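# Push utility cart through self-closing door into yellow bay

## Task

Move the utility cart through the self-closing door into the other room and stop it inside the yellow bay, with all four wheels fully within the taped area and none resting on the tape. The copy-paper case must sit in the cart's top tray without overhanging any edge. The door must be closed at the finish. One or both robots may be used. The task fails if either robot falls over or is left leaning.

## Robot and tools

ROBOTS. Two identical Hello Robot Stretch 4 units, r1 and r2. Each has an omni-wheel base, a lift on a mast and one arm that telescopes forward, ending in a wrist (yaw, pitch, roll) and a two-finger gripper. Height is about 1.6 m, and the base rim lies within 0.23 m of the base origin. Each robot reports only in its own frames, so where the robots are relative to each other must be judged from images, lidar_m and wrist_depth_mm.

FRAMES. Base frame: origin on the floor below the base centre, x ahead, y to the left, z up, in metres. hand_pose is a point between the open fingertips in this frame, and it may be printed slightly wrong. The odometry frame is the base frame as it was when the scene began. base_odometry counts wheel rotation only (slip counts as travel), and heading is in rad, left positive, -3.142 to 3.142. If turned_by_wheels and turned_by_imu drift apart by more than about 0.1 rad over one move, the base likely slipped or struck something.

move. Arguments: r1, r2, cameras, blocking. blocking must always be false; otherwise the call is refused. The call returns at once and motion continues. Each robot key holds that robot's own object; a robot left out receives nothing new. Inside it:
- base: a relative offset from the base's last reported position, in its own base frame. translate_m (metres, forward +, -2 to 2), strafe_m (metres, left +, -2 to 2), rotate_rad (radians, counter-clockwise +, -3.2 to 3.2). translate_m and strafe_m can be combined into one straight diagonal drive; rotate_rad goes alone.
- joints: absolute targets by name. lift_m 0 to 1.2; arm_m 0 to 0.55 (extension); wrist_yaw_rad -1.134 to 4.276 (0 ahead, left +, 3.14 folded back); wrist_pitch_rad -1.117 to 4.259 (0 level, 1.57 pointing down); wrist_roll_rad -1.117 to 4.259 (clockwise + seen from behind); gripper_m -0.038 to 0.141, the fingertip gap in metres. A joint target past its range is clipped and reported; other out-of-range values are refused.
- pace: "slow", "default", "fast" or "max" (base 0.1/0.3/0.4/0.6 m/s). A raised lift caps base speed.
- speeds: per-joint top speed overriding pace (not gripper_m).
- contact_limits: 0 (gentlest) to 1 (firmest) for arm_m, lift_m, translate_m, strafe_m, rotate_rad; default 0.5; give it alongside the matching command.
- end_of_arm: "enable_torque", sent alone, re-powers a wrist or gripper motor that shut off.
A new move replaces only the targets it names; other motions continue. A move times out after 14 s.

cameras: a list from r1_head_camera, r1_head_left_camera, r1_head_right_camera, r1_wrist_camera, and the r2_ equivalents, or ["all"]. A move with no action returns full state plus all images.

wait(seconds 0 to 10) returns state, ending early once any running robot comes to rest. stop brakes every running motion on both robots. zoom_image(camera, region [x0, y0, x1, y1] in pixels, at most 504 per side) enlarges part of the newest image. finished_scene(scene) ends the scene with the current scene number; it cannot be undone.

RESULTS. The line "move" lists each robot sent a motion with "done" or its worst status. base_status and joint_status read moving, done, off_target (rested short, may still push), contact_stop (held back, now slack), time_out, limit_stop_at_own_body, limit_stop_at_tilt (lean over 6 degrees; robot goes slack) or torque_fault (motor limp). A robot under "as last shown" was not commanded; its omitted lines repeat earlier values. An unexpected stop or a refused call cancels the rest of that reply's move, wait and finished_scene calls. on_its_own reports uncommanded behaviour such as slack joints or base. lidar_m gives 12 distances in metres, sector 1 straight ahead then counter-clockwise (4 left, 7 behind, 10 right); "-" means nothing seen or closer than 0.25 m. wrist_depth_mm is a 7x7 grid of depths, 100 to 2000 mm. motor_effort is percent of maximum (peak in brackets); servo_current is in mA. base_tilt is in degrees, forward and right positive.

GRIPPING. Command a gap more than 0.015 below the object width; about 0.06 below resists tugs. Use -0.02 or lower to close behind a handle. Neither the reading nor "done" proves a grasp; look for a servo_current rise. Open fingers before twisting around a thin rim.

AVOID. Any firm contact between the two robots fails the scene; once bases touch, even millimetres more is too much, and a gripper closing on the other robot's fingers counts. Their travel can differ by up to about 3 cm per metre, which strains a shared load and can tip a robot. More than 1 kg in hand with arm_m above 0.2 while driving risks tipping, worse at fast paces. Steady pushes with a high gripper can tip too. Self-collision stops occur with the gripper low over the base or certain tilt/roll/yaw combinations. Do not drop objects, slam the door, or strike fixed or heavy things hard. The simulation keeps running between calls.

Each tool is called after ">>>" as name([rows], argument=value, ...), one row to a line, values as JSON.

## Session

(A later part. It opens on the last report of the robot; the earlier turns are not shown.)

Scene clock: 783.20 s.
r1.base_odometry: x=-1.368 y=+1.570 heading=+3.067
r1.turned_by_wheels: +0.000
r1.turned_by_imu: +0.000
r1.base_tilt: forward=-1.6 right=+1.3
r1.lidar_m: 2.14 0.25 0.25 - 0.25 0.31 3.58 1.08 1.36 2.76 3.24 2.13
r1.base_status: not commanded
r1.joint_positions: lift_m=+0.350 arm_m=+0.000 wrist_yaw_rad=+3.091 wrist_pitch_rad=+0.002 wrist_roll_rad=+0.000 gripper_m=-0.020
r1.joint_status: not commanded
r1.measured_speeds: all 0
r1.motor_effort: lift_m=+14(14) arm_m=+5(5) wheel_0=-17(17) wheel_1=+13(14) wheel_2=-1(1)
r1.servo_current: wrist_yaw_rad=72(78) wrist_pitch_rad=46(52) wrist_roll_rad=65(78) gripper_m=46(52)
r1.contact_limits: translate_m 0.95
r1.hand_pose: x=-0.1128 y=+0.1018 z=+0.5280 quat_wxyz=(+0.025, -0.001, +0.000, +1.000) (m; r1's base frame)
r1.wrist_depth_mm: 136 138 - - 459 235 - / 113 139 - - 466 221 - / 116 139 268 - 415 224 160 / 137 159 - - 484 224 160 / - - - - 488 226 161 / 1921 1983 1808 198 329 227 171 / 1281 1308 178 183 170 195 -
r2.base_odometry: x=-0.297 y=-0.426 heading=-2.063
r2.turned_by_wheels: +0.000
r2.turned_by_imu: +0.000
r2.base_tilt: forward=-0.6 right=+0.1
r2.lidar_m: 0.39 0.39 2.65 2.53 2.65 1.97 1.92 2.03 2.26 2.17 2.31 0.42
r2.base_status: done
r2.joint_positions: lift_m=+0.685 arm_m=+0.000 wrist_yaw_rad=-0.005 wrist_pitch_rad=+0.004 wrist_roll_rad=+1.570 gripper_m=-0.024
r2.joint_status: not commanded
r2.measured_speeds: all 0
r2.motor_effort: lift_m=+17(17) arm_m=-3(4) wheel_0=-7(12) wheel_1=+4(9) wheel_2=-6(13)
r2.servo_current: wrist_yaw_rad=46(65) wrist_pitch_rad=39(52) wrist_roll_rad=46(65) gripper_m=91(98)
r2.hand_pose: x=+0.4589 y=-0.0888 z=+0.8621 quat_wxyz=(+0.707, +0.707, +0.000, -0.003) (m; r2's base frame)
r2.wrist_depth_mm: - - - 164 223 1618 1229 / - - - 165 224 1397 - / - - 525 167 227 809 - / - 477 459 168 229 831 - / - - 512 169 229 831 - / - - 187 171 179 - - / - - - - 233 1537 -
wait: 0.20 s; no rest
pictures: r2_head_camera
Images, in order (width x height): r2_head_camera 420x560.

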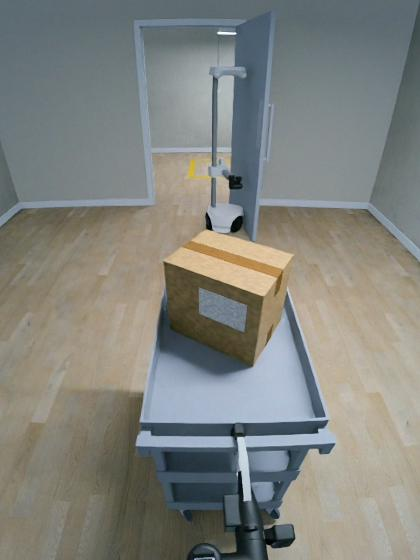

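>>> move(blocking=false, r2={"base":{"translate_m":0.1,"strafe_m":0.5},"pace":"slow"})

>>> wait(seconds=8)

>>> wait(seconds=0.2, cameras=["r2_head_camera"])

Scene clock: 790.40 s.
move: r2 moving
r1: as last shown
r1.lidar_m: 2.17 0.25 0.25 - 0.25 0.31 3.57 1.08 1.38 2.77 3.26 2.12
r1.motor_effort: lift_m=+14(14) arm_m=+5(5) wheel_0=-17(17) wheel_1=+13(13) wheel_2=-1(1)
r1.servo_current: wrist_yaw_rad=46(65) wrist_pitch_rad=39(52) wrist_roll_rad=33(52) gripper_m=39(46)
r1.contact_limits: translate_m 0.95
r1.wrist_depth_mm: 136 138 - - 459 236 - / 113 139 - - 466 220 - / 117 139 268 - 415 224 160 / 137 159 - - 480 225 161 / - - - - 488 225 161 / 1921 1983 1756 199 329 226 171 / 1281 1281 179 183 170 195 -
r2.base_odometry: x=-0.287 y=-0.434 heading=-2.064
r2.turned_by_wheels: -0.001
r2.turned_by_imu: +0.000
r2.base_tilt: forward=-0.6 right=+0.1
r2.lidar_m: 0.39 0.43 2.63 2.50 2.65 2.01 1.92 2.02 2.25 2.19 2.32 0.42
r2.base_status: translate_m moving; strafe_m moving
r2.joint_positions: lift_m=+0.685 arm_m=+0.000 wrist_yaw_rad=-0.005 wrist_pitch_rad=+0.004 wrist_roll_rad=+1.570 gripper_m=-0.024
r2.joint_status: not commanded
r2.measured_speeds: translate_m=+0.010 strafe_m=+0.050 rotate_rad=+0.001 lift_m=+0.000 arm_m=+0.000 wrist_yaw_rad=+0.000 wrist_pitch_rad=+0.000 wrist_roll_rad=+0.000
r2.motor_effort: lift_m=+17(17) arm_m=-4(4) wheel_0=-9(13) wheel_1=+7(8) wheel_2=-6(9)
r2.servo_current: wrist_yaw_rad=46(59) wrist_pitch_rad=46(46) wrist_roll_rad=39(59) gripper_m=91(91)
r2.hand_pose: x=+0.4589 y=-0.0888 z=+0.8621 quat_wxyz=(+0.707, +0.707, +0.000, -0.003) (m; r2's base frame)
r2.wrist_depth_mm: - - - 163 222 1661 1138 / - - - 165 223 1464 - / - - 521 167 226 831 - / - 477 462 167 228 831 - / - - 512 169 230 842 - / - - 187 171 179 - - / - - - - 235 1618 -
pictures: none

Scene clock: 796.23 s.
earlier move: r2 done
r1.base_odometry: x=-1.368 y=+1.570 heading=+3.067
r1.turned_by_wheels: +0.000
r1.turned_by_imu: +0.000
r1.base_tilt: forward=-1.6 right=+1.3
r1.lidar_m: 3.86 0.25 0.25 - 0.25 0.31 3.58 1.08 1.38 2.75 3.26 2.09
r1.base_status: not commanded
r1.joint_positions: lift_m=+0.350 arm_m=+0.000 wrist_yaw_rad=+3.091 wrist_pitch_rad=+0.002 wrist_roll_rad=+0.000 gripper_m=-0.020
r1.joint_status: not commanded
r1.measured_speeds: all 0
r1.motor_effort: lift_m=+14(14) arm_m=+5(5) wheel_0=-17(18) wheel_1=+13(14) wheel_2=-1(1)
r1.servo_current: wrist_yaw_rad=39(72) wrist_pitch_rad=46(52) wrist_roll_rad=46(72) gripper_m=39(52)
r1.contact_limits: translate_m 0.95
r1.hand_pose: x=-0.1128 y=+0.1018 z=+0.5280 quat_wxyz=(+0.025, -0.001, +0.000, +1.000) (m; r1's base frame)
r1.wrist_depth_mm: 136 138 - - 459 235 - / 113 139 - - 466 220 - / 117 139 270 - 415 224 160 / 137 159 - - 488 224 161 / - - - - 492 226 161 / 1983 1921 1756 198 330 226 171 / 1281 1281 179 183 170 195 -
r2.base_odometry: x=+0.096 y=-0.750 heading=-2.064
r2.turned_by_wheels: +0.000
r2.turned_by_imu: +0.000
r2.base_tilt: forward=-0.6 right=+0.1
r2.lidar_m: 0.46 2.83 2.12 2.01 2.19 2.07 1.99 2.13 2.75 2.69 2.83 0.30
r2.base_status: done
r2.joint_positions: lift_m=+0.685 arm_m=+0.000 wrist_yaw_rad=-0.005 wrist_pitch_rad=+0.004 wrist_roll_rad=+1.570 gripper_m=-0.024
r2.joint_status: not commanded
r2.measured_speeds: all 0
r2.motor_effort: lift_m=+17(17) arm_m=-4(4) wheel_0=-5(13) wheel_1=+3(8) wheel_2=-6(9)
r2.servo_current: wrist_yaw_rad=46(65) wrist_pitch_rad=46(52) wrist_roll_rad=46(59) gripper_m=85(91)
r2.hand_pose: x=+0.4589 y=-0.0888 z=+0.8621 quat_wxyz=(+0.707, +0.707, +0.000, -0.003) (m; r2's base frame)
r2.wrist_depth_mm: - 359 349 - 128 - - / - 466 442 - 144 - - / - - 609 - 166 - - / - - - 102 187 559 - / - - - 119 213 1576 496 / - - 186 145 179 1576 459 / - - - - 373 373 377
wait: 5.83 of 8 s (r2 has come to rest)
pictures: none

Scene clock: 796.43 s.
r1.base_odometry: x=-1.368 y=+1.570 heading=+3.067
r1.turned_by_wheels: +0.000
r1.turned_by_imu: +0.000
r1.base_tilt: forward=-1.5 right=+1.3
r1.lidar_m: 3.87 0.25 0.25 - 0.25 0.33 3.60 1.09 1.41 2.77 3.25 2.12
r1.base_status: not commanded
r1.joint_positions: lift_m=+0.350 arm_m=+0.000 wrist_yaw_rad=+3.091 wrist_pitch_rad=+0.002 wrist_roll_rad=+0.000 gripper_m=-0.020
r1.joint_status: not commanded
r1.measured_speeds: all 0
r1.motor_effort: lift_m=+14(14) arm_m=+5(5) wheel_0=-16(18) wheel_1=+13(14) wheel_2=-1(1)
r1.servo_current: wrist_yaw_rad=46(72) wrist_pitch_rad=39(52) wrist_roll_rad=39(72) gripper_m=46(52)
r1.contact_limits: translate_m 0.95
r1.hand_pose: x=-0.1128 y=+0.1018 z=+0.5280 quat_wxyz=(+0.025, -0.001, +0.000, +1.000) (m; r1's base frame)
r1.wrist_depth_mm: 136 139 - - 459 236 - / 113 139 - - 466 221 - / 117 139 270 - 413 224 161 / 137 159 - - 484 225 160 / - - - - 488 226 162 / 1983 1983 1863 198 329 226 171 / 1281 1281 179 183 171 195 -
r2.base_odometry: x=+0.096 y=-0.750 heading=-2.064
r2.turned_by_wheels: +0.000
r2.turned_by_imu: +0.000
r2.base_tilt: forward=-0.7 right=+0.0
r2.lidar_m: 0.44 2.82 2.15 2.01 2.17 2.09 2.00 2.12 2.77 2.69 2.82 0.32
r2.base_status: done
r2.joint_positions: lift_m=+0.685 arm_m=+0.000 wrist_yaw_rad=-0.005 wrist_pitch_rad=+0.004 wrist_roll_rad=+1.570 gripper_m=-0.024
r2.joint_status: not commanded
r2.measured_speeds: all 0
r2.motor_effort: lift_m=+17(17) arm_m=-3(4) wheel_0=-6(13) wheel_1=+3(8) wheel_2=-6(9)
r2.servo_current: wrist_yaw_rad=59(65) wrist_pitch_rad=39(52) wrist_roll_rad=46(59) gripper_m=85(91)
r2.hand_pose: x=+0.4589 y=-0.0888 z=+0.8621 quat_wxyz=(+0.707, +0.707, +0.000, -0.003) (m; r2's base frame)
r2.wrist_depth_mm: - 355 349 - 129 - - / - 466 442 - 144 - - / - - 609 - 167 - - / - - - 102 187 554 - / - - - 120 212 1537 492 / - - 186 144 179 1576 459 / - - - - 373 373 379
wait: 0.20 s; no rest
pictures: r2_head_camera
Images, in order (width x height): r2_head_camera 420x560.

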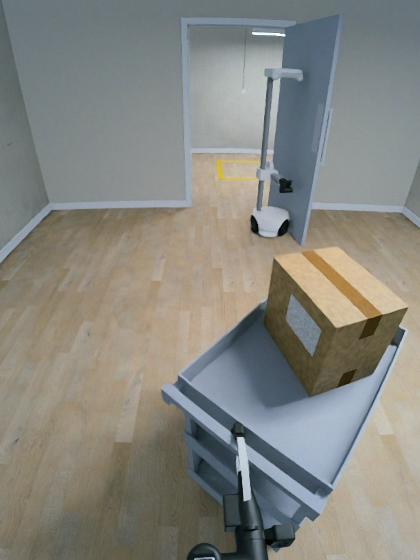

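>>> move(blocking=false, r2={"base":{"translate_m":-1.2},"pace":"slow"})

>>> wait(seconds=10)

>>> wait(seconds=5)

>>> wait(seconds=0.2, cameras=["r2_head_camera"])

Scene clock: 802.10 s.
move: r2 moving
r1: as last shown
r1.base_tilt: forward=-1.6 right=+1.3
r1.lidar_m: 3.87 0.26 0.25 - 0.25 0.34 3.59 1.09 1.37 2.75 3.27 2.15
r1.motor_effort: lift_m=+14(14) arm_m=+5(5) wheel_0=-17(17) wheel_1=+13(13) wheel_2=-1(1)
r1.servo_current: wrist_yaw_rad=46(65) wrist_pitch_rad=39(52) wrist_roll_rad=46(59) gripper_m=46(46)
r1.contact_limits: translate_m 0.95
r1.wrist_depth_mm: 136 138 - - 459 235 - / 113 139 - - 466 222 - / 117 139 268 - 413 224 161 / 137 159 - - 484 225 160 / - - - - 488 226 161 / 1983 1863 1808 198 327 226 171 / 1308 1281 179 184 170 195 -
r2.base_odometry: x=+0.102 y=-0.740 heading=-2.065
r2.turned_by_wheels: +0.000
r2.turned_by_imu: +0.000
r2.base_tilt: forward=-0.6 right=+0.0
r2.lidar_m: 0.43 2.87 2.13 2.01 2.18 2.05 1.98 2.12 2.78 2.68 2.85 0.32
r2.base_status: translate_m moving
r2.joint_positions: lift_m=+0.685 arm_m=+0.000 wrist_yaw_rad=-0.005 wrist_pitch_rad=+0.004 wrist_roll_rad=+1.570 gripper_m=-0.024
r2.joint_status: not commanded
r2.measured_speeds: translate_m=-0.050 strafe_m=+0.000 rotate_rad=-0.002 lift_m=+0.000 arm_m=+0.000 wrist_yaw_rad=+0.000 wrist_pitch_rad=+0.000 wrist_roll_rad=+0.000
r2.motor_effort: lift_m=+17(17) arm_m=-4(4) wheel_0=-9(11) wheel_1=-7(9) wheel_2=+12(12)
r2.servo_current: wrist_yaw_rad=52(59) wrist_pitch_rad=33(46) wrist_roll_rad=52(59) gripper_m=85(91)
r2.hand_pose: x=+0.4589 y=-0.0888 z=+0.8621 quat_wxyz=(+0.707, +0.707, +0.000, -0.003) (m; r2's base frame)
r2.wrist_depth_mm: - 355 347 - 130 - - / - 462 439 - 145 - - / - - 597 - 163 - - / - - - 103 187 564 - / - - - 120 213 1618 500 / - - 187 145 179 1576 459 / - - - - 375 375 379
pictures: none

Scene clock: 812.10 s.
earlier move: r2 moving
r1.base_odometry: x=-1.368 y=+1.570 heading=+3.067
r1.turned_by_wheels: +0.000
r1.turned_by_imu: -0.001
r1.base_tilt: forward=-1.6 right=+1.3
r1.lidar_m: 3.85 0.26 0.25 - 0.25 0.31 3.58 1.08 1.38 2.75 3.28 3.08
r1.base_status: not commanded
r1.joint_positions: lift_m=+0.350 arm_m=+0.000 wrist_yaw_rad=+3.091 wrist_pitch_rad=+0.002 wrist_roll_rad=+0.000 gripper_m=-0.020
r1.joint_status: not commanded
r1.measured_speeds: all 0
r1.motor_effort: lift_m=+14(14) arm_m=+5(5) wheel_0=-17(18) wheel_1=+13(14) wheel_2=-1(1)
r1.servo_current: wrist_yaw_rad=46(65) wrist_pitch_rad=46(52) wrist_roll_rad=39(72) gripper_m=39(52)
r1.contact_limits: translate_m 0.95
r1.hand_pose: x=-0.1128 y=+0.1018 z=+0.5280 quat_wxyz=(+0.025, -0.001, +0.000, +1.000) (m; r1's base frame)
r1.wrist_depth_mm: 136 138 - - 455 235 - / 113 139 - - 466 221 - / 117 139 270 - 415 224 160 / 137 159 - - 484 225 161 / - - - - 488 226 162 / 1983 1921 1756 199 329 226 171 / 1281 1308 179 183 170 194 -
r2.base_odometry: x=+0.569 y=+0.130 heading=-2.064
r2.turned_by_wheels: +0.000
r2.turned_by_imu: +0.003
r2.base_tilt: forward=-0.7 right=+0.1
r2.lidar_m: 0.35 0.35 2.12 2.08 1.40 1.05 0.99 1.06 1.50 2.63 2.81 0.46
r2.base_status: translate_m moving
r2.joint_positions: lift_m=+0.685 arm_m=+0.000 wrist_yaw_rad=+0.002 wrist_pitch_rad=+0.004 wrist_roll_rad=+1.570 gripper_m=-0.024
r2.joint_status: not commanded
r2.measured_speeds: translate_m=-0.099 strafe_m=+0.001 rotate_rad=+0.001 lift_m=+0.000 arm_m=+0.000 wrist_yaw_rad=+0.000 wrist_pitch_rad=+0.000 wrist_roll_rad=+0.000
r2.motor_effort: lift_m=+17(17) arm_m=-3(4) wheel_0=-5(12) wheel_1=-5(9) wheel_2=+11(14)
r2.servo_current: wrist_yaw_rad=52(65) wrist_pitch_rad=39(52) wrist_roll_rad=46(65) gripper_m=91(91)
r2.hand_pose: x=+0.4594 y=-0.0870 z=+0.8621 quat_wxyz=(+0.707, +0.707, +0.002, -0.001) (m; r2's base frame)
r2.wrist_depth_mm: - - - 255 277 285 285 / - - - 259 265 1661 1160 / - - - 249 254 1808 - / - - 615 185 245 831 - / - 484 462 179 237 831 - / - - 187 172 180 - - / - - 508 - 221 - -
wait: 10.00 s; no rest
pictures: none

Scene clock: 814.90 s.
earlier move: r2 done
r1.base_odometry: x=-1.368 y=+1.570 heading=+3.067
r1.turned_by_wheels: +0.000
r1.turned_by_imu: +0.000
r1.base_tilt: forward=-1.6 right=+1.3
r1.lidar_m: 3.83 0.25 0.25 - 0.25 0.33 3.59 1.10 1.41 2.75 3.25 3.34
r1.base_status: not commanded
r1.joint_positions: lift_m=+0.350 arm_m=+0.000 wrist_yaw_rad=+3.091 wrist_pitch_rad=+0.002 wrist_roll_rad=+0.000 gripper_m=-0.020
r1.joint_status: not commanded
r1.measured_speeds: all 0
r1.motor_effort: lift_m=+14(14) arm_m=+5(5) wheel_0=-17(18) wheel_1=+13(14) wheel_2=-1(1)
r1.servo_current: wrist_yaw_rad=46(78) wrist_pitch_rad=39(59) wrist_roll_rad=46(72) gripper_m=46(52)
r1.contact_limits: translate_m 0.95
r1.hand_pose: x=-0.1128 y=+0.1018 z=+0.5280 quat_wxyz=(+0.025, -0.001, +0.000, +1.000) (m; r1's base frame)
r1.wrist_depth_mm: 136 138 - - 459 236 - / 113 139 - - 466 221 - / 117 140 268 - 415 224 160 / 137 159 - - 484 225 161 / - - - - 488 225 161 / 1921 1921 1808 198 329 227 171 / 1308 1336 178 183 170 195 -
r2.base_odometry: x=+0.664 y=+0.306 heading=-2.064
r2.turned_by_wheels: +0.000
r2.turned_by_imu: +0.001
r2.base_tilt: forward=-0.6 right=+0.1
r2.lidar_m: 0.32 0.28 2.18 2.11 1.12 0.84 0.79 0.85 1.23 2.64 2.78 0.48
r2.base_status: done
r2.joint_positions: lift_m=+0.685 arm_m=+0.000 wrist_yaw_rad=+0.002 wrist_pitch_rad=+0.004 wrist_roll_rad=+1.570 gripper_m=-0.024
r2.joint_status: not commanded
r2.measured_speeds: all 0
r2.motor_effort: lift_m=+16(17) arm_m=-4(4) wheel_0=-3(12) wheel_1=-4(9) wheel_2=+7(14)
r2.servo_current: wrist_yaw_rad=39(65) wrist_pitch_rad=46(52) wrist_roll_rad=46(65) gripper_m=91(98)
r2.hand_pose: x=+0.4594 y=-0.0870 z=+0.8621 quat_wxyz=(+0.707, +0.707, +0.002, -0.001) (m; r2's base frame)
r2.wrist_depth_mm: - - - 266 - 1708 1138 / - - - 300 324 336 332 / - - - 274 289 1661 1160 / - - - 201 260 1808 - / - - - 185 242 820 - / - 477 186 167 180 - - / - - 455 - 214 - -
wait: 2.80 of 5 s (r2 has come to rest)
pictures: none

Scene clock: 815.10 s.
r1.base_odometry: x=-1.368 y=+1.570 heading=+3.067
r1.turned_by_wheels: +0.000
r1.turned_by_imu: +0.000
r1.base_tilt: forward=-1.6 right=+1.3
r1.lidar_m: 3.85 0.25 0.25 - 0.25 0.32 3.58 1.09 1.36 2.76 3.26 3.32
r1.base_status: not commanded
r1.joint_positions: lift_m=+0.350 arm_m=+0.000 wrist_yaw_rad=+3.091 wrist_pitch_rad=+0.002 wrist_roll_rad=+0.000 gripper_m=-0.020
r1.joint_status: not commanded
r1.measured_speeds: all 0
r1.motor_effort: lift_m=+14(14) arm_m=+4(5) wheel_0=-17(18) wheel_1=+13(14) wheel_2=-1(1)
r1.servo_current: wrist_yaw_rad=59(78) wrist_pitch_rad=39(59) wrist_roll_rad=52(72) gripper_m=39(52)
r1.contact_limits: translate_m 0.95
r1.hand_pose: x=-0.1128 y=+0.1018 z=+0.5280 quat_wxyz=(+0.025, -0.001, +0.000, +1.000) (m; r1's base frame)
r1.wrist_depth_mm: 136 138 - - 455 236 - / 113 139 - - 469 221 - / 117 139 270 - 415 224 160 / 137 159 - - 484 226 160 / - - - - 488 226 161 / 1921 1983 1808 198 327 226 171 / 1281 1281 178 183 170 195 -
r2.base_odometry: x=+0.664 y=+0.306 heading=-2.064
r2.turned_by_wheels: +0.000
r2.turned_by_imu: +0.000
r2.base_tilt: forward=-0.7 right=+0.1
r2.lidar_m: 0.29 0.31 2.13 2.11 1.15 0.84 0.81 0.84 1.23 2.63 2.79 0.48
r2.base_status: done
r2.joint_positions: lift_m=+0.685 arm_m=+0.000 wrist_yaw_rad=+0.002 wrist_pitch_rad=+0.004 wrist_roll_rad=+1.570 gripper_m=-0.024
r2.joint_status: not commanded
r2.measured_speeds: all 0
r2.motor_effort: lift_m=+17(17) arm_m=-3(4) wheel_0=-3(12) wheel_1=-4(9) wheel_2=+7(14)
r2.servo_current: wrist_yaw_rad=46(65) wrist_pitch_rad=46(52) wrist_roll_rad=33(65) gripper_m=85(98)
r2.hand_pose: x=+0.4594 y=-0.0870 z=+0.8621 quat_wxyz=(+0.707, +0.707, +0.002, -0.001) (m; r2's base frame)
r2.wrist_depth_mm: - - - 267 - 1661 1138 / - - - 300 324 334 334 / - - - 274 289 1661 1138 / - - - 201 262 1863 - / - - - 185 243 820 - / - 477 186 168 179 - - / - 449 452 - 215 - -
wait: 0.20 s; no rest
pictures: r2_head_camera
Images, in order (width x height): r2_head_camera 420x560.

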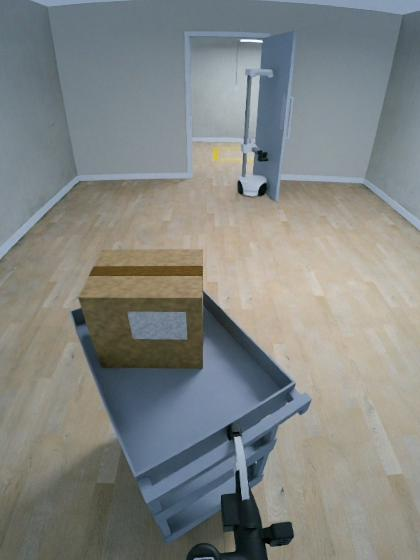

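>>> move(blocking=false, r2={"base":{"translate_m":0.2,"strafe_m":0.4},"pace":"slow"})

>>> wait(seconds=9)

>>> wait(seconds=0.2, cameras=["r2_head_camera"])

Scene clock: 838.57 s.
move: r2 moving
r1: as last shown
r1.lidar_m: 3.86 0.25 0.25 - 0.25 0.32 3.59 1.10 1.39 2.74 3.24 3.31
r1.motor_effort: lift_m=+14(14) arm_m=+5(5) wheel_0=-17(18) wheel_1=+13(13) wheel_2=-1(1)
r1.servo_current: wrist_yaw_rad=65(65) wrist_pitch_rad=39(46) wrist_roll_rad=52(59) gripper_m=39(46)
r1.contact_limits: translate_m 0.95
r1.wrist_depth_mm: 136 138 - - 459 235 - / 113 139 - - 466 220 - / 117 139 270 - 413 224 160 / 137 159 - - 480 225 160 / - - - - 488 226 161 / 1983 1921 1863 198 329 227 171 / 1308 1308 179 183 170 195 -
r2.base_odometry: x=+0.671 y=+0.297 heading=-2.065
r2.turned_by_wheels: -0.001
r2.turned_by_imu: +0.000
r2.base_tilt: forward=-0.7 right=+0.1
r2.lidar_m: 0.28 0.31 2.16 2.10 1.13 0.85 0.79 0.86 1.23 2.64 2.80 0.47
r2.base_status: translate_m moving; strafe_m moving
r2.joint_positions: lift_m=+0.685 arm_m=+0.000 wrist_yaw_rad=-0.002 wrist_pitch_rad=+0.004 wrist_roll_rad=+1.570 gripper_m=-0.024
r2.joint_status: not commanded
r2.measured_speeds: translate_m=+0.021 strafe_m=+0.043 rotate_rad=-0.003 lift_m=+0.000 arm_m=+0.000 wrist_yaw_rad=-0.028 wrist_pitch_rad=+0.000 wrist_roll_rad=+0.000
r2.motor_effort: lift_m=+16(17) arm_m=-3(4) wheel_0=-4(11) wheel_1=+8(9) wheel_2=-9(9)
r2.servo_current: wrist_yaw_rad=52(65) wrist_pitch_rad=39(46) wrist_roll_rad=59(59) gripper_m=91(91)
r2.hand_pose: x=+0.4591 y=-0.0879 z=+0.8621 quat_wxyz=(+0.707, +0.707, +0.001, -0.002) (m; r2's base frame)
r2.wrist_depth_mm: - - - 272 - 1661 1138 / - - - 243 327 332 334 / - - - 277 291 1618 1160 / - - - 200 263 1661 - / - - - 185 242 809 - / - 492 186 169 178 - - / - 445 449 - 212 - -
pictures: none

Scene clock: 843.83 s.
earlier move: r2 done
r1.base_odometry: x=-1.368 y=+1.570 heading=+3.067
r1.turned_by_wheels: +0.000
r1.turned_by_imu: +0.000
r1.base_tilt: forward=-1.6 right=+1.3
r1.lidar_m: 3.84 0.25 0.25 - 0.25 0.33 3.58 1.06 1.38 2.77 3.26 3.28
r1.base_status: not commanded
r1.joint_positions: lift_m=+0.350 arm_m=+0.000 wrist_yaw_rad=+3.091 wrist_pitch_rad=+0.002 wrist_roll_rad=+0.000 gripper_m=-0.020
r1.joint_status: not commanded
r1.measured_speeds: all 0
r1.motor_effort: lift_m=+14(14) arm_m=+5(5) wheel_0=-17(18) wheel_1=+13(13) wheel_2=-1(1)
r1.servo_current: wrist_yaw_rad=59(65) wrist_pitch_rad=39(59) wrist_roll_rad=59(72) gripper_m=39(52)
r1.contact_limits: translate_m 0.95
r1.hand_pose: x=-0.1128 y=+0.1018 z=+0.5280 quat_wxyz=(+0.025, -0.001, +0.000, +1.000) (m; r1's base frame)
r1.wrist_depth_mm: 136 138 - - 455 235 - / 113 139 - - 462 221 - / 116 139 270 - 415 224 160 / 137 159 - - 484 225 161 / - - - - 488 225 161 / 1983 1983 1756 198 329 227 172 / 1308 1308 178 183 171 195 -
r2.base_odometry: x=+0.921 y=-0.059 heading=-2.064
r2.turned_by_wheels: +0.000
r2.turned_by_imu: +0.001
r2.base_tilt: forward=-0.6 right=+0.1
r2.lidar_m: 0.31 0.29 1.73 1.68 1.39 1.03 0.98 1.04 1.50 3.04 3.22 0.48
r2.base_status: done
r2.joint_positions: lift_m=+0.685 arm_m=+0.000 wrist_yaw_rad=-0.003 wrist_pitch_rad=+0.004 wrist_roll_rad=+1.570 gripper_m=-0.024
r2.joint_status: not commanded
r2.measured_speeds: all 0
r2.motor_effort: lift_m=+17(17) arm_m=-4(4) wheel_0=-4(14) wheel_1=+5(9) wheel_2=-6(16)
r2.servo_current: wrist_yaw_rad=59(72) wrist_pitch_rad=39(52) wrist_roll_rad=52(59) gripper_m=85(91)
r2.hand_pose: x=+0.4590 y=-0.0883 z=+0.8621 quat_wxyz=(+0.707, +0.707, +0.000, -0.002) (m; r2's base frame)
r2.wrist_depth_mm: - - - 276 - 1661 1160 / - - - 244 332 334 336 / - - - 276 293 1661 1160 / - - - 202 264 1708 - / - - - 185 243 809 - / - 500 186 169 179 - - / - 445 445 - 212 - -
wait: 5.27 of 9 s (r2 has come to rest)
pictures: none

Scene clock: 844.03 s.
r1.base_odometry: x=-1.368 y=+1.570 heading=+3.067
r1.turned_by_wheels: +0.000
r1.turned_by_imu: +0.000
r1.base_tilt: forward=-1.6 right=+1.3
r1.lidar_m: 3.83 0.25 0.25 - 0.25 0.33 3.58 1.10 1.38 2.76 3.28 3.27
r1.base_status: not commanded
r1.joint_positions: lift_m=+0.350 arm_m=+0.000 wrist_yaw_rad=+3.091 wrist_pitch_rad=+0.002 wrist_roll_rad=+0.000 gripper_m=-0.020
r1.joint_status: not commanded
r1.measured_speeds: all 0
r1.motor_effort: lift_m=+14(14) arm_m=+5(5) wheel_0=-17(18) wheel_1=+13(13) wheel_2=-1(1)
r1.servo_current: wrist_yaw_rad=59(65) wrist_pitch_rad=46(59) wrist_roll_rad=46(72) gripper_m=39(52)
r1.contact_limits: translate_m 0.95
r1.hand_pose: x=-0.1128 y=+0.1018 z=+0.5280 quat_wxyz=(+0.025, -0.001, +0.000, +1.000) (m; r1's base frame)
r1.wrist_depth_mm: 136 138 - - 459 236 - / 113 139 - - 469 220 - / 117 139 270 - 415 224 160 / 137 159 - - 488 225 161 / - - - - 484 227 161 / 1983 1921 1808 199 329 226 171 / 1281 1281 179 184 170 195 -
r2.base_odometry: x=+0.921 y=-0.059 heading=-2.064
r2.turned_by_wheels: +0.000
r2.turned_by_imu: +0.000
r2.base_tilt: forward=-0.7 right=+0.0
r2.lidar_m: 0.28 0.29 1.74 1.67 1.39 1.03 0.98 1.05 1.50 3.05 3.21 0.48
r2.base_status: done
r2.joint_positions: lift_m=+0.685 arm_m=+0.000 wrist_yaw_rad=-0.003 wrist_pitch_rad=+0.004 wrist_roll_rad=+1.570 gripper_m=-0.024
r2.joint_status: not commanded
r2.measured_speeds: all 0
r2.motor_effort: lift_m=+17(17) arm_m=-3(4) wheel_0=-4(14) wheel_1=+6(9) wheel_2=-6(16)
r2.servo_current: wrist_yaw_rad=39(72) wrist_pitch_rad=39(52) wrist_roll_rad=33(59) gripper_m=85(91)
r2.hand_pose: x=+0.4590 y=-0.0883 z=+0.8621 quat_wxyz=(+0.707, +0.707, +0.000, -0.002) (m; r2's base frame)
r2.wrist_depth_mm: - - - 277 - 1661 1160 / - - - 246 330 334 336 / - - - 277 293 1618 1182 / - - - 202 264 1661 - / - - - 186 243 820 - / - 508 186 169 179 - - / - 445 445 - 213 - -
wait: 0.20 s; no rest
pictures: r2_head_camera
Images, in order (width x height): r2_head_camera 420x560.

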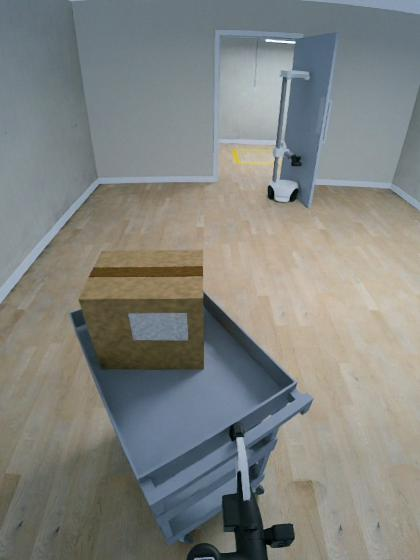

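>>> move(blocking=false, r2={"base":{"translate_m":0.05,"strafe_m":0.35},"joints":{"gripper_m":-0.036},"pace":"slow"})

>>> wait(seconds=9)

>>> wait(seconds=0.2, cameras=["r2_head_camera"])

Scene clock: 861.67 s.
move: r2 moving
r1: as last shown
r1.lidar_m: 3.85 0.26 0.25 - 0.25 0.33 3.57 1.08 1.39 2.76 3.27 3.27
r1.motor_effort: lift_m=+14(14) arm_m=+4(5) wheel_0=-17(17) wheel_1=+13(13) wheel_2=-1(1)
r1.servo_current: wrist_yaw_rad=59(59) wrist_pitch_rad=46(46) wrist_roll_rad=52(59) gripper_m=46(46)
r1.contact_limits: translate_m 0.95
r1.wrist_depth_mm: 136 138 - - 455 236 - / 114 138 - - 466 220 - / 117 140 268 - 415 224 160 / 137 160 - - 480 224 161 / - - - - 488 226 161 / 1921 1921 1756 198 329 226 171 / 1308 1308 178 183 171 195 -
r2.base_odometry: x=+0.932 y=-0.067 heading=-2.065
r2.turned_by_wheels: -0.001
r2.turned_by_imu: +0.000
r2.base_tilt: forward=-0.6 right=+0.1
r2.lidar_m: 0.29 0.28 1.72 1.69 1.38 1.02 0.99 1.03 1.53 3.05 3.23 0.46
r2.base_status: translate_m moving; strafe_m moving
r2.joint_positions: lift_m=+0.685 arm_m=+0.000 wrist_yaw_rad=-0.003 wrist_pitch_rad=+0.004 wrist_roll_rad=+1.570 gripper_m=-0.034
r2.joint_status: gripper_m moving
r2.measured_speeds: translate_m=+0.007 strafe_m=+0.050 rotate_rad=-0.001 lift_m=+0.000 arm_m=+0.000 wrist_yaw_rad=-0.006 wrist_pitch_rad=+0.000 wrist_roll_rad=+0.000
r2.motor_effort: lift_m=+17(17) arm_m=-4(4) wheel_0=-6(11) wheel_1=+7(9) wheel_2=-9(10)
r2.servo_current: wrist_yaw_rad=33(46) wrist_pitch_rad=46(46) wrist_roll_rad=52(52) gripper_m=124(150)
r2.hand_pose: x=+0.4590 y=-0.0883 z=+0.8621 quat_wxyz=(+0.707, +0.707, +0.000, -0.003) (m; r2's base frame)
r2.wrist_depth_mm: - - - 272 - 1661 1160 / - - - 241 324 334 332 / - - - 276 291 1708 1182 / - - - 199 260 1708 - / - - - 183 240 809 - / - 500 185 164 179 - - / - - 445 - 211 132 -
pictures: none

Scene clock: 865.90 s.
earlier move: r2 done
r1.base_odometry: x=-1.368 y=+1.570 heading=+3.067
r1.turned_by_wheels: +0.000
r1.turned_by_imu: +0.000
r1.base_tilt: forward=-1.6 right=+1.3
r1.lidar_m: 3.83 0.26 0.25 - 0.25 0.32 3.58 1.08 1.42 2.75 3.28 3.31
r1.base_status: not commanded
r1.joint_positions: lift_m=+0.350 arm_m=+0.000 wrist_yaw_rad=+3.091 wrist_pitch_rad=+0.002 wrist_roll_rad=+0.000 gripper_m=-0.020
r1.joint_status: not commanded
r1.measured_speeds: all 0
r1.motor_effort: lift_m=+14(14) arm_m=+5(5) wheel_0=-17(17) wheel_1=+13(14) wheel_2=-1(1)
r1.servo_current: wrist_yaw_rad=72(72) wrist_pitch_rad=39(52) wrist_roll_rad=52(65) gripper_m=39(52)
r1.contact_limits: translate_m 0.95
r1.hand_pose: x=-0.1128 y=+0.1018 z=+0.5280 quat_wxyz=(+0.025, -0.001, +0.000, +1.000) (m; r1's base frame)
r1.wrist_depth_mm: 136 138 - - 459 236 - / 114 139 - - 462 221 - / 116 139 268 - 413 223 160 / 137 159 - - 480 226 161 / - - - - 488 225 161 / 1983 1983 1756 198 329 226 171 / 1281 1281 179 183 170 195 -
r2.base_odometry: x=+1.206 y=-0.269 heading=-2.065
r2.turned_by_wheels: +0.001
r2.turned_by_imu: +0.001
r2.base_tilt: forward=-0.7 right=+0.1
r2.lidar_m: 0.32 0.31 1.37 1.34 1.42 1.06 1.03 1.09 1.55 3.39 3.58 0.46
r2.base_status: done
r2.joint_positions: lift_m=+0.685 arm_m=+0.000 wrist_yaw_rad=-0.003 wrist_pitch_rad=+0.004 wrist_roll_rad=+1.570 gripper_m=-0.035
r2.joint_status: all done
r2.measured_speeds: all 0
r2.motor_effort: lift_m=+17(17) arm_m=-3(4) wheel_0=-5(13) wheel_1=+5(9) wheel_2=-4(10)
r2.servo_current: wrist_yaw_rad=39(59) wrist_pitch_rad=46(52) wrist_roll_rad=59(59) gripper_m=111(150)
r2.hand_pose: x=+0.4590 y=-0.0883 z=+0.8621 quat_wxyz=(+0.707, +0.707, +0.000, -0.002) (m; r2's base frame)
r2.wrist_depth_mm: - - - 256 - 1537 1160 / - - - 281 296 1464 1118 / - - - 260 272 1708 500 / - - - 192 252 788 - / - - 521 181 237 831 - / - 459 186 167 178 - - / - - 469 - 215 - -
wait: 4.23 of 9 s (r2 has come to rest)
pictures: none

Scene clock: 866.10 s.
r1.base_odometry: x=-1.368 y=+1.570 heading=+3.067
r1.turned_by_wheels: +0.000
r1.turned_by_imu: +0.000
r1.base_tilt: forward=-1.6 right=+1.3
r1.lidar_m: 3.86 0.26 0.25 - 0.25 0.32 3.58 1.08 1.39 2.76 3.27 3.33
r1.base_status: not commanded
r1.joint_positions: lift_m=+0.350 arm_m=+0.000 wrist_yaw_rad=+3.091 wrist_pitch_rad=+0.002 wrist_roll_rad=+0.000 gripper_m=-0.020
r1.joint_status: not commanded
r1.measured_speeds: all 0
r1.motor_effort: lift_m=+14(14) arm_m=+5(5) wheel_0=-17(17) wheel_1=+13(14) wheel_2=-1(1)
r1.servo_current: wrist_yaw_rad=46(72) wrist_pitch_rad=46(52) wrist_roll_rad=59(65) gripper_m=39(52)
r1.contact_limits: translate_m 0.95
r1.hand_pose: x=-0.1128 y=+0.1018 z=+0.5280 quat_wxyz=(+0.025, -0.001, +0.000, +1.000) (m; r1's base frame)
r1.wrist_depth_mm: 136 138 - - 459 234 - / 113 139 - - 469 221 - / 116 140 268 - 413 224 160 / 137 159 - - 484 225 161 / - - - - 488 225 161 / 1983 1863 1808 198 330 227 171 / 1308 1281 178 183 170 195 -
r2.base_odometry: x=+1.206 y=-0.269 heading=-2.065
r2.turned_by_wheels: +0.000
r2.turned_by_imu: +0.000
r2.base_tilt: forward=-0.6 right=+0.1
r2.lidar_m: 0.33 0.31 1.36 1.34 1.40 1.08 1.02 1.08 1.57 3.40 3.58 0.44
r2.base_status: done
r2.joint_positions: lift_m=+0.685 arm_m=+0.000 wrist_yaw_rad=-0.003 wrist_pitch_rad=+0.004 wrist_roll_rad=+1.570 gripper_m=-0.035
r2.joint_status: all done
r2.measured_speeds: all 0
r2.motor_effort: lift_m=+17(17) arm_m=-3(4) wheel_0=-5(13) wheel_1=+5(9) wheel_2=-4(10)
r2.servo_current: wrist_yaw_rad=52(59) wrist_pitch_rad=39(52) wrist_roll_rad=33(59) gripper_m=117(150)
r2.hand_pose: x=+0.4590 y=-0.0883 z=+0.8621 quat_wxyz=(+0.707, +0.707, +0.000, -0.002) (m; r2's base frame)
r2.wrist_depth_mm: - - - 256 - 1576 1138 / - - - 278 296 1499 1098 / - - - 262 271 1661 504 / - - - 191 252 798 - / - - 525 180 237 831 - / - 459 185 167 179 - - / - - 466 - 215 - -
wait: 0.20 s; no rest
pictures: r2_head_camera
Images, in order (width x height): r2_head_camera 420x560.

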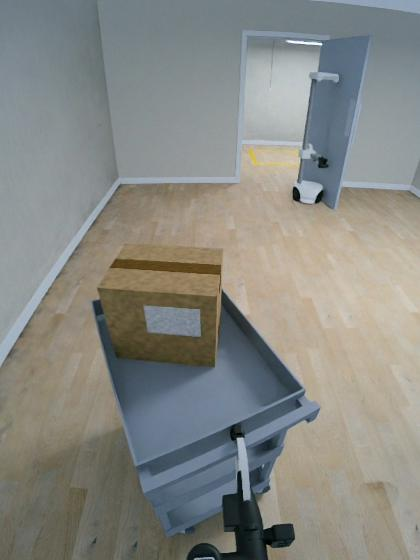

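>>> move(blocking=false, r2={"base":{"translate_m":-0.6,"strafe_m":0.12},"pace":"slow"})

>>> wait(seconds=9)

>>> wait(seconds=0.2, cameras=["r2_head_camera"])

Scene clock: 876.90 s.
move: r2 moving
r1: as last shown
r1.lidar_m: 3.84 0.25 0.25 - 0.25 0.32 3.59 1.09 1.37 2.76 3.24 3.33
r1.motor_effort: lift_m=+14(14) arm_m=+5(5) wheel_0=-17(17) wheel_1=+13(13) wheel_2=-1(1)
r1.servo_current: wrist_yaw_rad=52(72) wrist_pitch_rad=33(46) wrist_roll_rad=39(59) gripper_m=46(52)
r1.contact_limits: translate_m 0.95
r1.wrist_depth_mm: 136 138 - - 455 235 - / 113 139 - - 466 221 - / 116 139 270 - 413 224 161 / 137 159 - - 484 225 161 / - - - - 488 226 161 / 1863 1921 1756 199 329 226 171 / 1281 1308 178 183 170 195 -
r2.base_odometry: x=+1.214 y=-0.260 heading=-2.065
r2.turned_by_wheels: +0.000
r2.turned_by_imu: +0.001
r2.base_tilt: forward=-0.6 right=+0.1
r2.lidar_m: 0.34 0.32 1.36 1.32 1.42 1.04 1.02 1.06 1.55 3.38 3.58 0.43
r2.base_status: translate_m moving; strafe_m moving
r2.joint_positions: lift_m=+0.685 arm_m=+0.000 wrist_yaw_rad=+0.000 wrist_pitch_rad=+0.004 wrist_roll_rad=+1.570 gripper_m=-0.035
r2.joint_status: not commanded
r2.measured_speeds: translate_m=-0.048 strafe_m=+0.010 rotate_rad=+0.002 lift_m=+0.000 arm_m=+0.000 wrist_yaw_rad=+0.021 wrist_pitch_rad=+0.000 wrist_roll_rad=+0.000
r2.motor_effort: lift_m=+17(17) arm_m=-3(4) wheel_0=-7(9) wheel_1=-6(6) wheel_2=+12(12)
r2.servo_current: wrist_yaw_rad=39(65) wrist_pitch_rad=46(46) wrist_roll_rad=46(52) gripper_m=104(117)
r2.hand_pose: x=+0.4593 y=-0.0873 z=+0.8621 quat_wxyz=(+0.707, +0.707, +0.002, -0.001) (m; r2's base frame)
r2.wrist_depth_mm: - - - 255 304 1366 1042 / - - - 274 285 1464 1078 / - - - 260 267 1661 496 / - - - 190 250 842 - / - - 492 180 237 820 - / - 469 184 168 178 - - / - - 477 - 216 - -
pictures: none

Scene clock: 883.80 s.
earlier move: r2 done
r1.base_odometry: x=-1.368 y=+1.570 heading=+3.067
r1.turned_by_wheels: +0.000
r1.turned_by_imu: +0.000
r1.base_tilt: forward=-1.6 right=+1.3
r1.lidar_m: 3.85 0.25 0.25 - 0.25 0.29 3.57 1.08 1.37 2.76 3.24 3.83
r1.base_status: not commanded
r1.joint_positions: lift_m=+0.350 arm_m=+0.000 wrist_yaw_rad=+3.091 wrist_pitch_rad=+0.002 wrist_roll_rad=+0.000 gripper_m=-0.020
r1.joint_status: not commanded
r1.measured_speeds: all 0
r1.motor_effort: lift_m=+14(14) arm_m=+5(5) wheel_0=-17(17) wheel_1=+13(14) wheel_2=-1(1)
r1.servo_current: wrist_yaw_rad=33(72) wrist_pitch_rad=39(52) wrist_roll_rad=46(72) gripper_m=46(52)
r1.contact_limits: translate_m 0.95
r1.hand_pose: x=-0.1128 y=+0.1018 z=+0.5280 quat_wxyz=(+0.025, -0.001, +0.000, +1.000) (m; r1's base frame)
r1.wrist_depth_mm: 136 138 - - 459 235 - / 113 139 - - 469 221 - / 116 139 268 - 415 224 160 / 137 159 - - 480 225 160 / - - - - 484 225 161 / 1863 1983 1756 199 325 225 170 / 1308 1336 179 184 171 196 -
r2.base_odometry: x=+1.595 y=+0.202 heading=-2.065
r2.turned_by_wheels: +0.000
r2.turned_by_imu: +0.002
r2.base_tilt: forward=-0.7 right=+0.1
r2.lidar_m: 0.39 0.42 1.29 1.25 0.60 0.40 0.40 0.45 0.65 2.01 3.68 0.41
r2.base_status: done
r2.joint_positions: lift_m=+0.685 arm_m=+0.000 wrist_yaw_rad=+0.004 wrist_pitch_rad=+0.004 wrist_roll_rad=+1.570 gripper_m=-0.035
r2.joint_status: not commanded
r2.measured_speeds: all 0
r2.motor_effort: lift_m=+17(17) arm_m=-3(4) wheel_0=-4(9) wheel_1=-3(8) wheel_2=+7(17)
r2.servo_current: wrist_yaw_rad=52(65) wrist_pitch_rad=46(52) wrist_roll_rad=52(65) gripper_m=111(117)
r2.hand_pose: x=+0.4596 y=-0.0864 z=+0.8621 quat_wxyz=(+0.707, +0.707, +0.003, +0.000) (m; r2's base frame)
r2.wrist_depth_mm: - - - 166 226 1661 1160 / - - - 166 227 1576 - / - - 554 167 228 831 - / - 466 462 167 229 820 - / - - 500 168 229 831 - / - - 185 169 178 - - / - - - - 231 544 -
wait: 6.90 of 9 s (r2 has come to rest)
pictures: none

Scene clock: 884.00 s.
r1.base_odometry: x=-1.368 y=+1.570 heading=+3.067
r1.turned_by_wheels: +0.000
r1.turned_by_imu: +0.000
r1.base_tilt: forward=-1.6 right=+1.3
r1.lidar_m: 3.85 0.25 0.25 - 0.25 0.31 3.59 1.07 1.42 2.77 3.24 3.84
r1.base_status: not commanded
r1.joint_positions: lift_m=+0.350 arm_m=+0.000 wrist_yaw_rad=+3.091 wrist_pitch_rad=+0.002 wrist_roll_rad=+0.000 gripper_m=-0.020
r1.joint_status: not commanded
r1.measured_speeds: all 0
r1.motor_effort: lift_m=+14(14) arm_m=+5(5) wheel_0=-17(17) wheel_1=+13(14) wheel_2=-1(1)
r1.servo_current: wrist_yaw_rad=33(72) wrist_pitch_rad=39(52) wrist_roll_rad=33(72) gripper_m=46(52)
r1.contact_limits: translate_m 0.95
r1.hand_pose: x=-0.1128 y=+0.1018 z=+0.5280 quat_wxyz=(+0.025, -0.001, +0.000, +1.000) (m; r1's base frame)
r1.wrist_depth_mm: 136 138 - - 455 235 - / 113 139 - - 462 222 - / 116 139 268 - 413 224 160 / 137 159 - - 484 226 161 / - - - - 488 226 161 / 1921 1921 1756 198 330 225 171 / 1281 1308 179 183 170 194 -
r2.base_odometry: x=+1.595 y=+0.202 heading=-2.065
r2.turned_by_wheels: +0.000
r2.turned_by_imu: +0.000
r2.base_tilt: forward=-0.7 right=+0.1
r2.lidar_m: 0.38 0.41 1.26 1.25 0.60 0.44 0.41 0.46 0.66 1.98 3.65 0.43
r2.base_status: done
r2.joint_positions: lift_m=+0.685 arm_m=+0.000 wrist_yaw_rad=+0.004 wrist_pitch_rad=+0.004 wrist_roll_rad=+1.570 gripper_m=-0.035
r2.joint_status: not commanded
r2.measured_speeds: all 0
r2.motor_effort: lift_m=+17(17) arm_m=-3(4) wheel_0=-4(9) wheel_1=-3(8) wheel_2=+8(17)
r2.servo_current: wrist_yaw_rad=39(65) wrist_pitch_rad=46(52) wrist_roll_rad=39(65) gripper_m=104(117)
r2.hand_pose: x=+0.4596 y=-0.0864 z=+0.8621 quat_wxyz=(+0.707, +0.707, +0.003, +0.000) (m; r2's base frame)
r2.wrist_depth_mm: - - - 166 225 1618 1160 / - - - 167 227 1576 - / - - 554 167 227 809 - / - 473 462 167 228 831 - / - - 500 169 229 831 - / - - 185 168 178 - - / - - - - 231 539 -
wait: 0.20 s; no rest
pictures: r2_head_camera
Images, in order (width x height): r2_head_camera 420x560.

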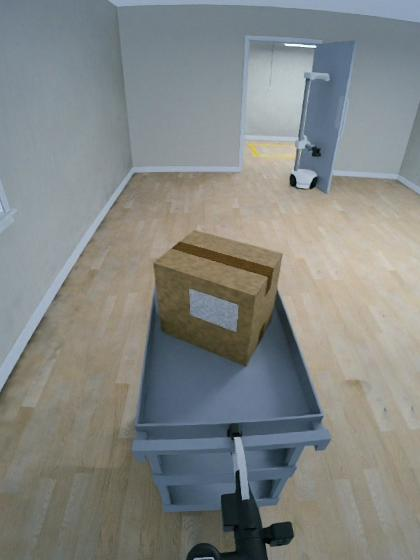

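>>> move(blocking=false, r2={"base":{"translate_m":0.3,"strafe_m":0.12},"pace":"slow"})

>>> wait(seconds=9)

>>> wait(seconds=0.2, cameras=["r2_head_camera"])

Scene clock: 888.63 s.
move: r2 moving
r1: as last shown
r1.lidar_m: 3.82 0.27 0.25 - 0.25 0.32 3.58 1.08 1.38 2.77 3.26 3.84
r1.motor_effort: lift_m=+14(14) arm_m=+5(5) wheel_0=-17(17) wheel_1=+13(13) wheel_2=-1(1)
r1.servo_current: wrist_yaw_rad=46(59) wrist_pitch_rad=46(46) wrist_roll_rad=39(59) gripper_m=39(52)
r1.contact_limits: translate_m 0.95
r1.wrist_depth_mm: 136 138 - - 455 236 - / 114 139 - - 469 220 - / 116 139 268 - 415 224 160 / 137 159 - - 480 224 161 / - - - - 492 226 161 / 1921 1983 1756 198 329 226 172 / 1255 1308 178 184 170 195 -
r2.base_odometry: x=+1.594 y=+0.189 heading=-2.065
r2.turned_by_wheels: +0.000
r2.turned_by_imu: +0.000
r2.base_tilt: forward=-0.7 right=+0.1
r2.lidar_m: 0.38 0.39 1.29 1.25 0.63 0.47 0.44 0.47 0.67 2.09 3.67 0.44
r2.base_status: translate_m moving; strafe_m moving
r2.joint_positions: lift_m=+0.685 arm_m=+0.000 wrist_yaw_rad=+0.001 wrist_pitch_rad=+0.004 wrist_roll_rad=+1.570 gripper_m=-0.035
r2.joint_status: not commanded
r2.measured_speeds: translate_m=+0.049 strafe_m=+0.019 rotate_rad=+0.001 lift_m=+0.000 arm_m=+0.000 wrist_yaw_rad=-0.018 wrist_pitch_rad=+0.000 wrist_roll_rad=+0.000
r2.motor_effort: lift_m=+17(17) arm_m=-3(4) wheel_0=+4(8) wheel_1=+7(9) wheel_2=-11(12)
r2.servo_current: wrist_yaw_rad=52(59) wrist_pitch_rad=39(46) wrist_roll_rad=33(52) gripper_m=111(111)
r2.hand_pose: x=+0.4594 y=-0.0871 z=+0.8621 quat_wxyz=(+0.707, +0.707, +0.002, -0.001) (m; r2's base frame)
r2.wrist_depth_mm: - - - 167 228 1618 1138 / - - - 168 229 1537 - / - - 569 168 229 820 - / - 480 459 168 229 831 - / - - 496 169 229 831 - / - - 185 169 178 - - / - - - - 230 544 -
pictures: none

Scene clock: 892.57 s.
earlier move: r2 done
r1.base_odometry: x=-1.368 y=+1.570 heading=+3.067
r1.turned_by_wheels: +0.000
r1.turned_by_imu: +0.000
r1.base_tilt: forward=-1.6 right=+1.3
r1.lidar_m: 3.85 0.25 0.25 - 0.25 0.31 3.59 1.09 1.38 2.76 3.26 3.61
r1.base_status: not commanded
r1.joint_positions: lift_m=+0.350 arm_m=+0.000 wrist_yaw_rad=+3.091 wrist_pitch_rad=+0.002 wrist_roll_rad=+0.000 gripper_m=-0.020
r1.joint_status: not commanded
r1.measured_speeds: all 0
r1.motor_effort: lift_m=+14(14) arm_m=+5(5) wheel_0=-17(18) wheel_1=+13(13) wheel_2=-1(1)
r1.servo_current: wrist_yaw_rad=59(72) wrist_pitch_rad=46(52) wrist_roll_rad=39(72) gripper_m=39(52)
r1.contact_limits: translate_m 0.95
r1.hand_pose: x=-0.1128 y=+0.1018 z=+0.5280 quat_wxyz=(+0.025, -0.001, +0.000, +1.000) (m; r1's base frame)
r1.wrist_depth_mm: 136 138 - - 459 236 - / 113 138 - - 469 222 - / 117 139 270 - 415 224 160 / 137 159 - - 480 225 160 / - - - - 488 225 161 / 1921 1921 1808 198 327 226 171 / 1308 1281 178 183 170 195 -
r2.base_odometry: x=+1.559 y=-0.119 heading=-2.064
r2.turned_by_wheels: +0.001
r2.turned_by_imu: +0.002
r2.base_tilt: forward=-0.7 right=+0.0
r2.lidar_m: 0.41 0.47 1.15 1.13 1.00 0.76 0.72 0.77 1.08 3.37 3.84 0.42
r2.base_status: done
r2.joint_positions: lift_m=+0.685 arm_m=+0.000 wrist_yaw_rad=-0.001 wrist_pitch_rad=+0.004 wrist_roll_rad=+1.570 gripper_m=-0.035
r2.joint_status: not commanded
r2.measured_speeds: all 0
r2.motor_effort: lift_m=+17(17) arm_m=-4(4) wheel_0=+6(10) wheel_1=+4(9) wheel_2=-4(14)
r2.servo_current: wrist_yaw_rad=59(65) wrist_pitch_rad=33(52) wrist_roll_rad=52(59) gripper_m=104(111)
r2.hand_pose: x=+0.4592 y=-0.0878 z=+0.8621 quat_wxyz=(+0.707, +0.707, +0.001, -0.002) (m; r2's base frame)
r2.wrist_depth_mm: - - - 145 202 1537 - / - - 569 149 208 - - / - 473 449 153 212 - - / - 496 473 158 219 820 - / - - 549 163 226 - - / - - 185 167 178 - - / - - - - - 1576 508
wait: 3.93 of 9 s (r2 has come to rest)
pictures: none

Scene clock: 892.77 s.
r1.base_odometry: x=-1.368 y=+1.570 heading=+3.067
r1.turned_by_wheels: +0.000
r1.turned_by_imu: +0.000
r1.base_tilt: forward=-1.6 right=+1.3
r1.lidar_m: 3.84 0.25 0.25 - 0.25 0.33 3.58 1.08 1.38 2.77 3.26 3.60
r1.base_status: not commanded
r1.joint_positions: lift_m=+0.350 arm_m=+0.000 wrist_yaw_rad=+3.091 wrist_pitch_rad=+0.002 wrist_roll_rad=+0.000 gripper_m=-0.020
r1.joint_status: not commanded
r1.measured_speeds: all 0
r1.motor_effort: lift_m=+14(14) arm_m=+5(5) wheel_0=-17(18) wheel_1=+13(13) wheel_2=-1(1)
r1.servo_current: wrist_yaw_rad=39(72) wrist_pitch_rad=46(52) wrist_roll_rad=52(72) gripper_m=39(52)
r1.contact_limits: translate_m 0.95
r1.hand_pose: x=-0.1128 y=+0.1018 z=+0.5280 quat_wxyz=(+0.025, -0.001, +0.000, +1.000) (m; r1's base frame)
r1.wrist_depth_mm: 136 139 - - 455 236 - / 113 139 - - 466 221 - / 117 139 268 - 415 224 161 / 137 159 - - 484 226 161 / - - - - 488 226 161 / 1983 1921 1756 198 329 226 172 / 1308 1281 179 183 170 195 -
r2.base_odometry: x=+1.559 y=-0.119 heading=-2.064
r2.turned_by_wheels: +0.000
r2.turned_by_imu: +0.000
r2.base_tilt: forward=-0.7 right=+0.0
r2.lidar_m: 0.40 0.44 1.16 1.12 1.01 0.75 0.71 0.78 1.09 3.37 3.81 0.42
r2.base_status: done
r2.joint_positions: lift_m=+0.685 arm_m=+0.000 wrist_yaw_rad=-0.001 wrist_pitch_rad=+0.004 wrist_roll_rad=+1.570 gripper_m=-0.035
r2.joint_status: not commanded
r2.measured_speeds: all 0
r2.motor_effort: lift_m=+17(17) arm_m=-3(4) wheel_0=+7(10) wheel_1=+4(9) wheel_2=-4(14)
r2.servo_current: wrist_yaw_rad=46(65) wrist_pitch_rad=39(52) wrist_roll_rad=46(59) gripper_m=98(111)
r2.hand_pose: x=+0.4592 y=-0.0878 z=+0.8621 quat_wxyz=(+0.707, +0.707, +0.001, -0.002) (m; r2's base frame)
r2.wrist_depth_mm: - - - 145 202 1537 - / - - 569 150 208 - - / - 469 452 153 213 - - / - 504 473 158 219 831 - / - - 544 163 226 - - / - - 186 167 178 - - / - - - - - 1618 512
wait: 0.20 s; no rest
pictures: r2_head_camera
Images, in order (width x height): r2_head_camera 420x560.

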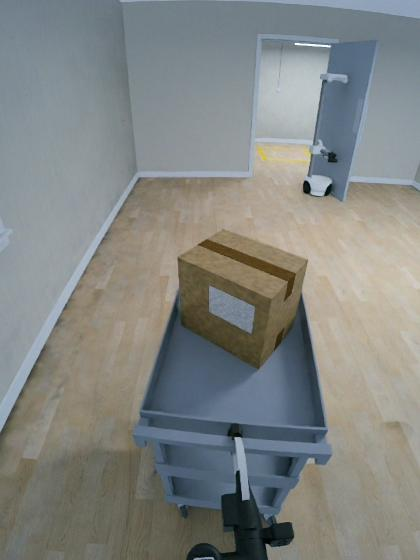

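>>> move(blocking=false, r2={"base":{"translate_m":0.3,"strafe_m":0.0},"pace":"slow"})

>>> wait(seconds=9)

>>> wait(seconds=0.2, cameras=["r2_head_camera"])

Scene clock: 898.23 s.
move: r2 moving
r1: as last shown
r1.lidar_m: 3.86 0.26 0.25 - 0.25 0.32 3.57 1.09 1.41 2.74 3.26 3.59
r1.motor_effort: lift_m=+14(14) arm_m=+5(5) wheel_0=-17(17) wheel_1=+13(13) wheel_2=-1(1)
r1.servo_current: wrist_yaw_rad=52(59) wrist_pitch_rad=39(46) wrist_roll_rad=33(65) gripper_m=46(46)
r1.contact_limits: translate_m 0.95
r1.wrist_depth_mm: 136 138 - - 459 236 - / 113 139 - - 469 220 - / 117 139 270 - 410 223 160 / 137 159 - - 484 226 161 / - - - - 488 226 161 / 1921 1921 1808 199 327 226 171 / 1308 1308 179 183 170 195 -
r2.base_odometry: x=+1.553 y=-0.130 heading=-2.064
r2.turned_by_wheels: +0.000
r2.turned_by_imu: +0.001
r2.base_tilt: forward=-0.7 right=+0.1
r2.lidar_m: 0.41 0.45 1.15 1.11 0.99 0.74 0.73 0.77 1.10 3.49 3.83 0.43
r2.base_status: translate_m moving; strafe_m moving
r2.joint_positions: lift_m=+0.685 arm_m=+0.000 wrist_yaw_rad=-0.001 wrist_pitch_rad=+0.004 wrist_roll_rad=+1.570 gripper_m=-0.035
r2.joint_status: not commanded
r2.measured_speeds: translate_m=+0.049 strafe_m=+0.000 rotate_rad=+0.000 lift_m=+0.000 arm_m=+0.000 wrist_yaw_rad=+0.000 wrist_pitch_rad=+0.000 wrist_roll_rad=+0.000
r2.motor_effort: lift_m=+17(17) arm_m=-3(4) wheel_0=+11(13) wheel_1=+7(7) wheel_2=-11(11)
r2.servo_current: wrist_yaw_rad=46(52) wrist_pitch_rad=46(46) wrist_roll_rad=52(52) gripper_m=98(104)
r2.hand_pose: x=+0.4592 y=-0.0877 z=+0.8621 quat_wxyz=(+0.707, +0.707, +0.001, -0.002) (m; r2's base frame)
r2.wrist_depth_mm: - - - 145 201 1576 - / - - 559 149 207 - - / - 473 449 153 213 - - / - 500 469 158 219 831 - / - - 549 163 225 - - / - - 185 167 178 - - / - - - - - 1576 504
pictures: none

Scene clock: 902.00 s.
earlier move: r2 done
r1.base_odometry: x=-1.368 y=+1.570 heading=+3.067
r1.turned_by_wheels: +0.000
r1.turned_by_imu: +0.000
r1.base_tilt: forward=-1.6 right=+1.3
r1.lidar_m: 3.86 0.25 0.25 - 0.25 0.32 3.58 1.09 1.41 2.77 3.29 3.32
r1.base_status: not commanded
r1.joint_positions: lift_m=+0.350 arm_m=+0.000 wrist_yaw_rad=+3.091 wrist_pitch_rad=+0.002 wrist_roll_rad=+0.000 gripper_m=-0.020
r1.joint_status: not commanded
r1.measured_speeds: all 0
r1.motor_effort: lift_m=+14(14) arm_m=+5(5) wheel_0=-17(17) wheel_1=+13(14) wheel_2=-1(1)
r1.servo_current: wrist_yaw_rad=65(72) wrist_pitch_rad=39(46) wrist_roll_rad=52(65) gripper_m=46(46)
r1.contact_limits: translate_m 0.95
r1.hand_pose: x=-0.1128 y=+0.1018 z=+0.5280 quat_wxyz=(+0.025, -0.001, +0.000, +1.000) (m; r1's base frame)
r1.wrist_depth_mm: 136 138 - - 459 236 - / 113 139 - - 469 221 - / 117 139 268 - 415 224 160 / 137 160 - - 484 226 161 / - - - - 488 226 161 / 1983 1983 1808 198 329 225 172 / 1308 1255 179 183 170 195 -
r2.base_odometry: x=+1.417 y=-0.383 heading=-2.064
r2.turned_by_wheels: +0.000
r2.turned_by_imu: +0.001
r2.base_tilt: forward=-0.7 right=+0.1
r2.lidar_m: 0.39 0.44 1.11 1.09 1.16 1.05 1.01 1.09 1.53 3.64 3.79 0.40
r2.base_status: done
r2.joint_positions: lift_m=+0.685 arm_m=+0.000 wrist_yaw_rad=+0.000 wrist_pitch_rad=+0.004 wrist_roll_rad=+1.570 gripper_m=-0.035
r2.joint_status: not commanded
r2.measured_speeds: all 0
r2.motor_effort: lift_m=+17(17) arm_m=-3(4) wheel_0=+4(13) wheel_1=+5(9) wheel_2=-5(12)
r2.servo_current: wrist_yaw_rad=52(65) wrist_pitch_rad=46(52) wrist_roll_rad=59(59) gripper_m=104(111)
r2.hand_pose: x=+0.4593 y=-0.0874 z=+0.8621 quat_wxyz=(+0.707, +0.707, +0.001, -0.001) (m; r2's base frame)
r2.wrist_depth_mm: - - - 148 204 1499 559 / - - 585 152 210 741 - / - 508 462 154 214 809 - / - 492 466 158 220 820 - / - - 535 163 225 - - / - - 185 167 178 - - / - - - - - 1576 496
wait: 3.77 of 9 s (r2 has come to rest)
pictures: none

Scene clock: 902.20 s.
r1.base_odometry: x=-1.368 y=+1.570 heading=+3.067
r1.turned_by_wheels: +0.000
r1.turned_by_imu: +0.000
r1.base_tilt: forward=-1.6 right=+1.3
r1.lidar_m: 3.85 0.25 0.25 - 0.25 0.34 3.56 1.08 1.38 2.76 3.23 3.33
r1.base_status: not commanded
r1.joint_positions: lift_m=+0.350 arm_m=+0.000 wrist_yaw_rad=+3.091 wrist_pitch_rad=+0.002 wrist_roll_rad=+0.000 gripper_m=-0.020
r1.joint_status: not commanded
r1.measured_speeds: all 0
r1.motor_effort: lift_m=+14(14) arm_m=+4(5) wheel_0=-17(17) wheel_1=+13(14) wheel_2=-1(1)
r1.servo_current: wrist_yaw_rad=52(72) wrist_pitch_rad=46(46) wrist_roll_rad=52(65) gripper_m=39(46)
r1.contact_limits: translate_m 0.95
r1.hand_pose: x=-0.1128 y=+0.1018 z=+0.5280 quat_wxyz=(+0.025, -0.001, +0.000, +1.000) (m; r1's base frame)
r1.wrist_depth_mm: 136 138 - - 459 236 - / 113 139 - - 466 222 - / 117 139 270 - 418 223 160 / 137 159 - - 484 226 161 / - - - - 488 225 162 / 1921 1921 1708 198 329 227 171 / 1281 1281 179 183 171 195 -
r2.base_odometry: x=+1.417 y=-0.383 heading=-2.064
r2.turned_by_wheels: +0.000
r2.turned_by_imu: +0.000
r2.base_tilt: forward=-0.7 right=+0.0
r2.lidar_m: 0.40 0.46 1.14 1.11 1.17 1.06 1.01 1.08 1.55 3.63 3.79 0.43
r2.base_status: done
r2.joint_positions: lift_m=+0.685 arm_m=+0.000 wrist_yaw_rad=+0.000 wrist_pitch_rad=+0.004 wrist_roll_rad=+1.570 gripper_m=-0.035
r2.joint_status: not commanded
r2.measured_speeds: all 0
r2.motor_effort: lift_m=+17(17) arm_m=-3(4) wheel_0=+4(13) wheel_1=+5(9) wheel_2=-6(12)
r2.servo_current: wrist_yaw_rad=39(65) wrist_pitch_rad=39(52) wrist_roll_rad=52(59) gripper_m=98(111)
r2.hand_pose: x=+0.4593 y=-0.0874 z=+0.8621 quat_wxyz=(+0.707, +0.707, +0.001, -0.001) (m; r2's base frame)
r2.wrist_depth_mm: - - - 148 204 1537 554 / - - 591 151 209 741 - / - 504 459 154 215 809 - / - 496 469 158 221 831 - / - - 535 163 226 - - / - - 185 167 178 - - / - - - - - 1576 492
wait: 0.20 s; no rest
pictures: r2_head_camera
Images, in order (width x height): r2_head_camera 420x560.

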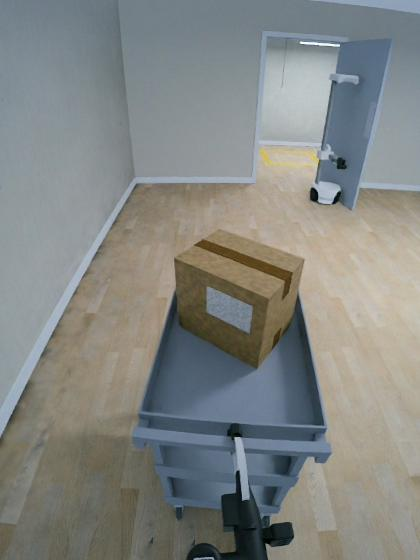

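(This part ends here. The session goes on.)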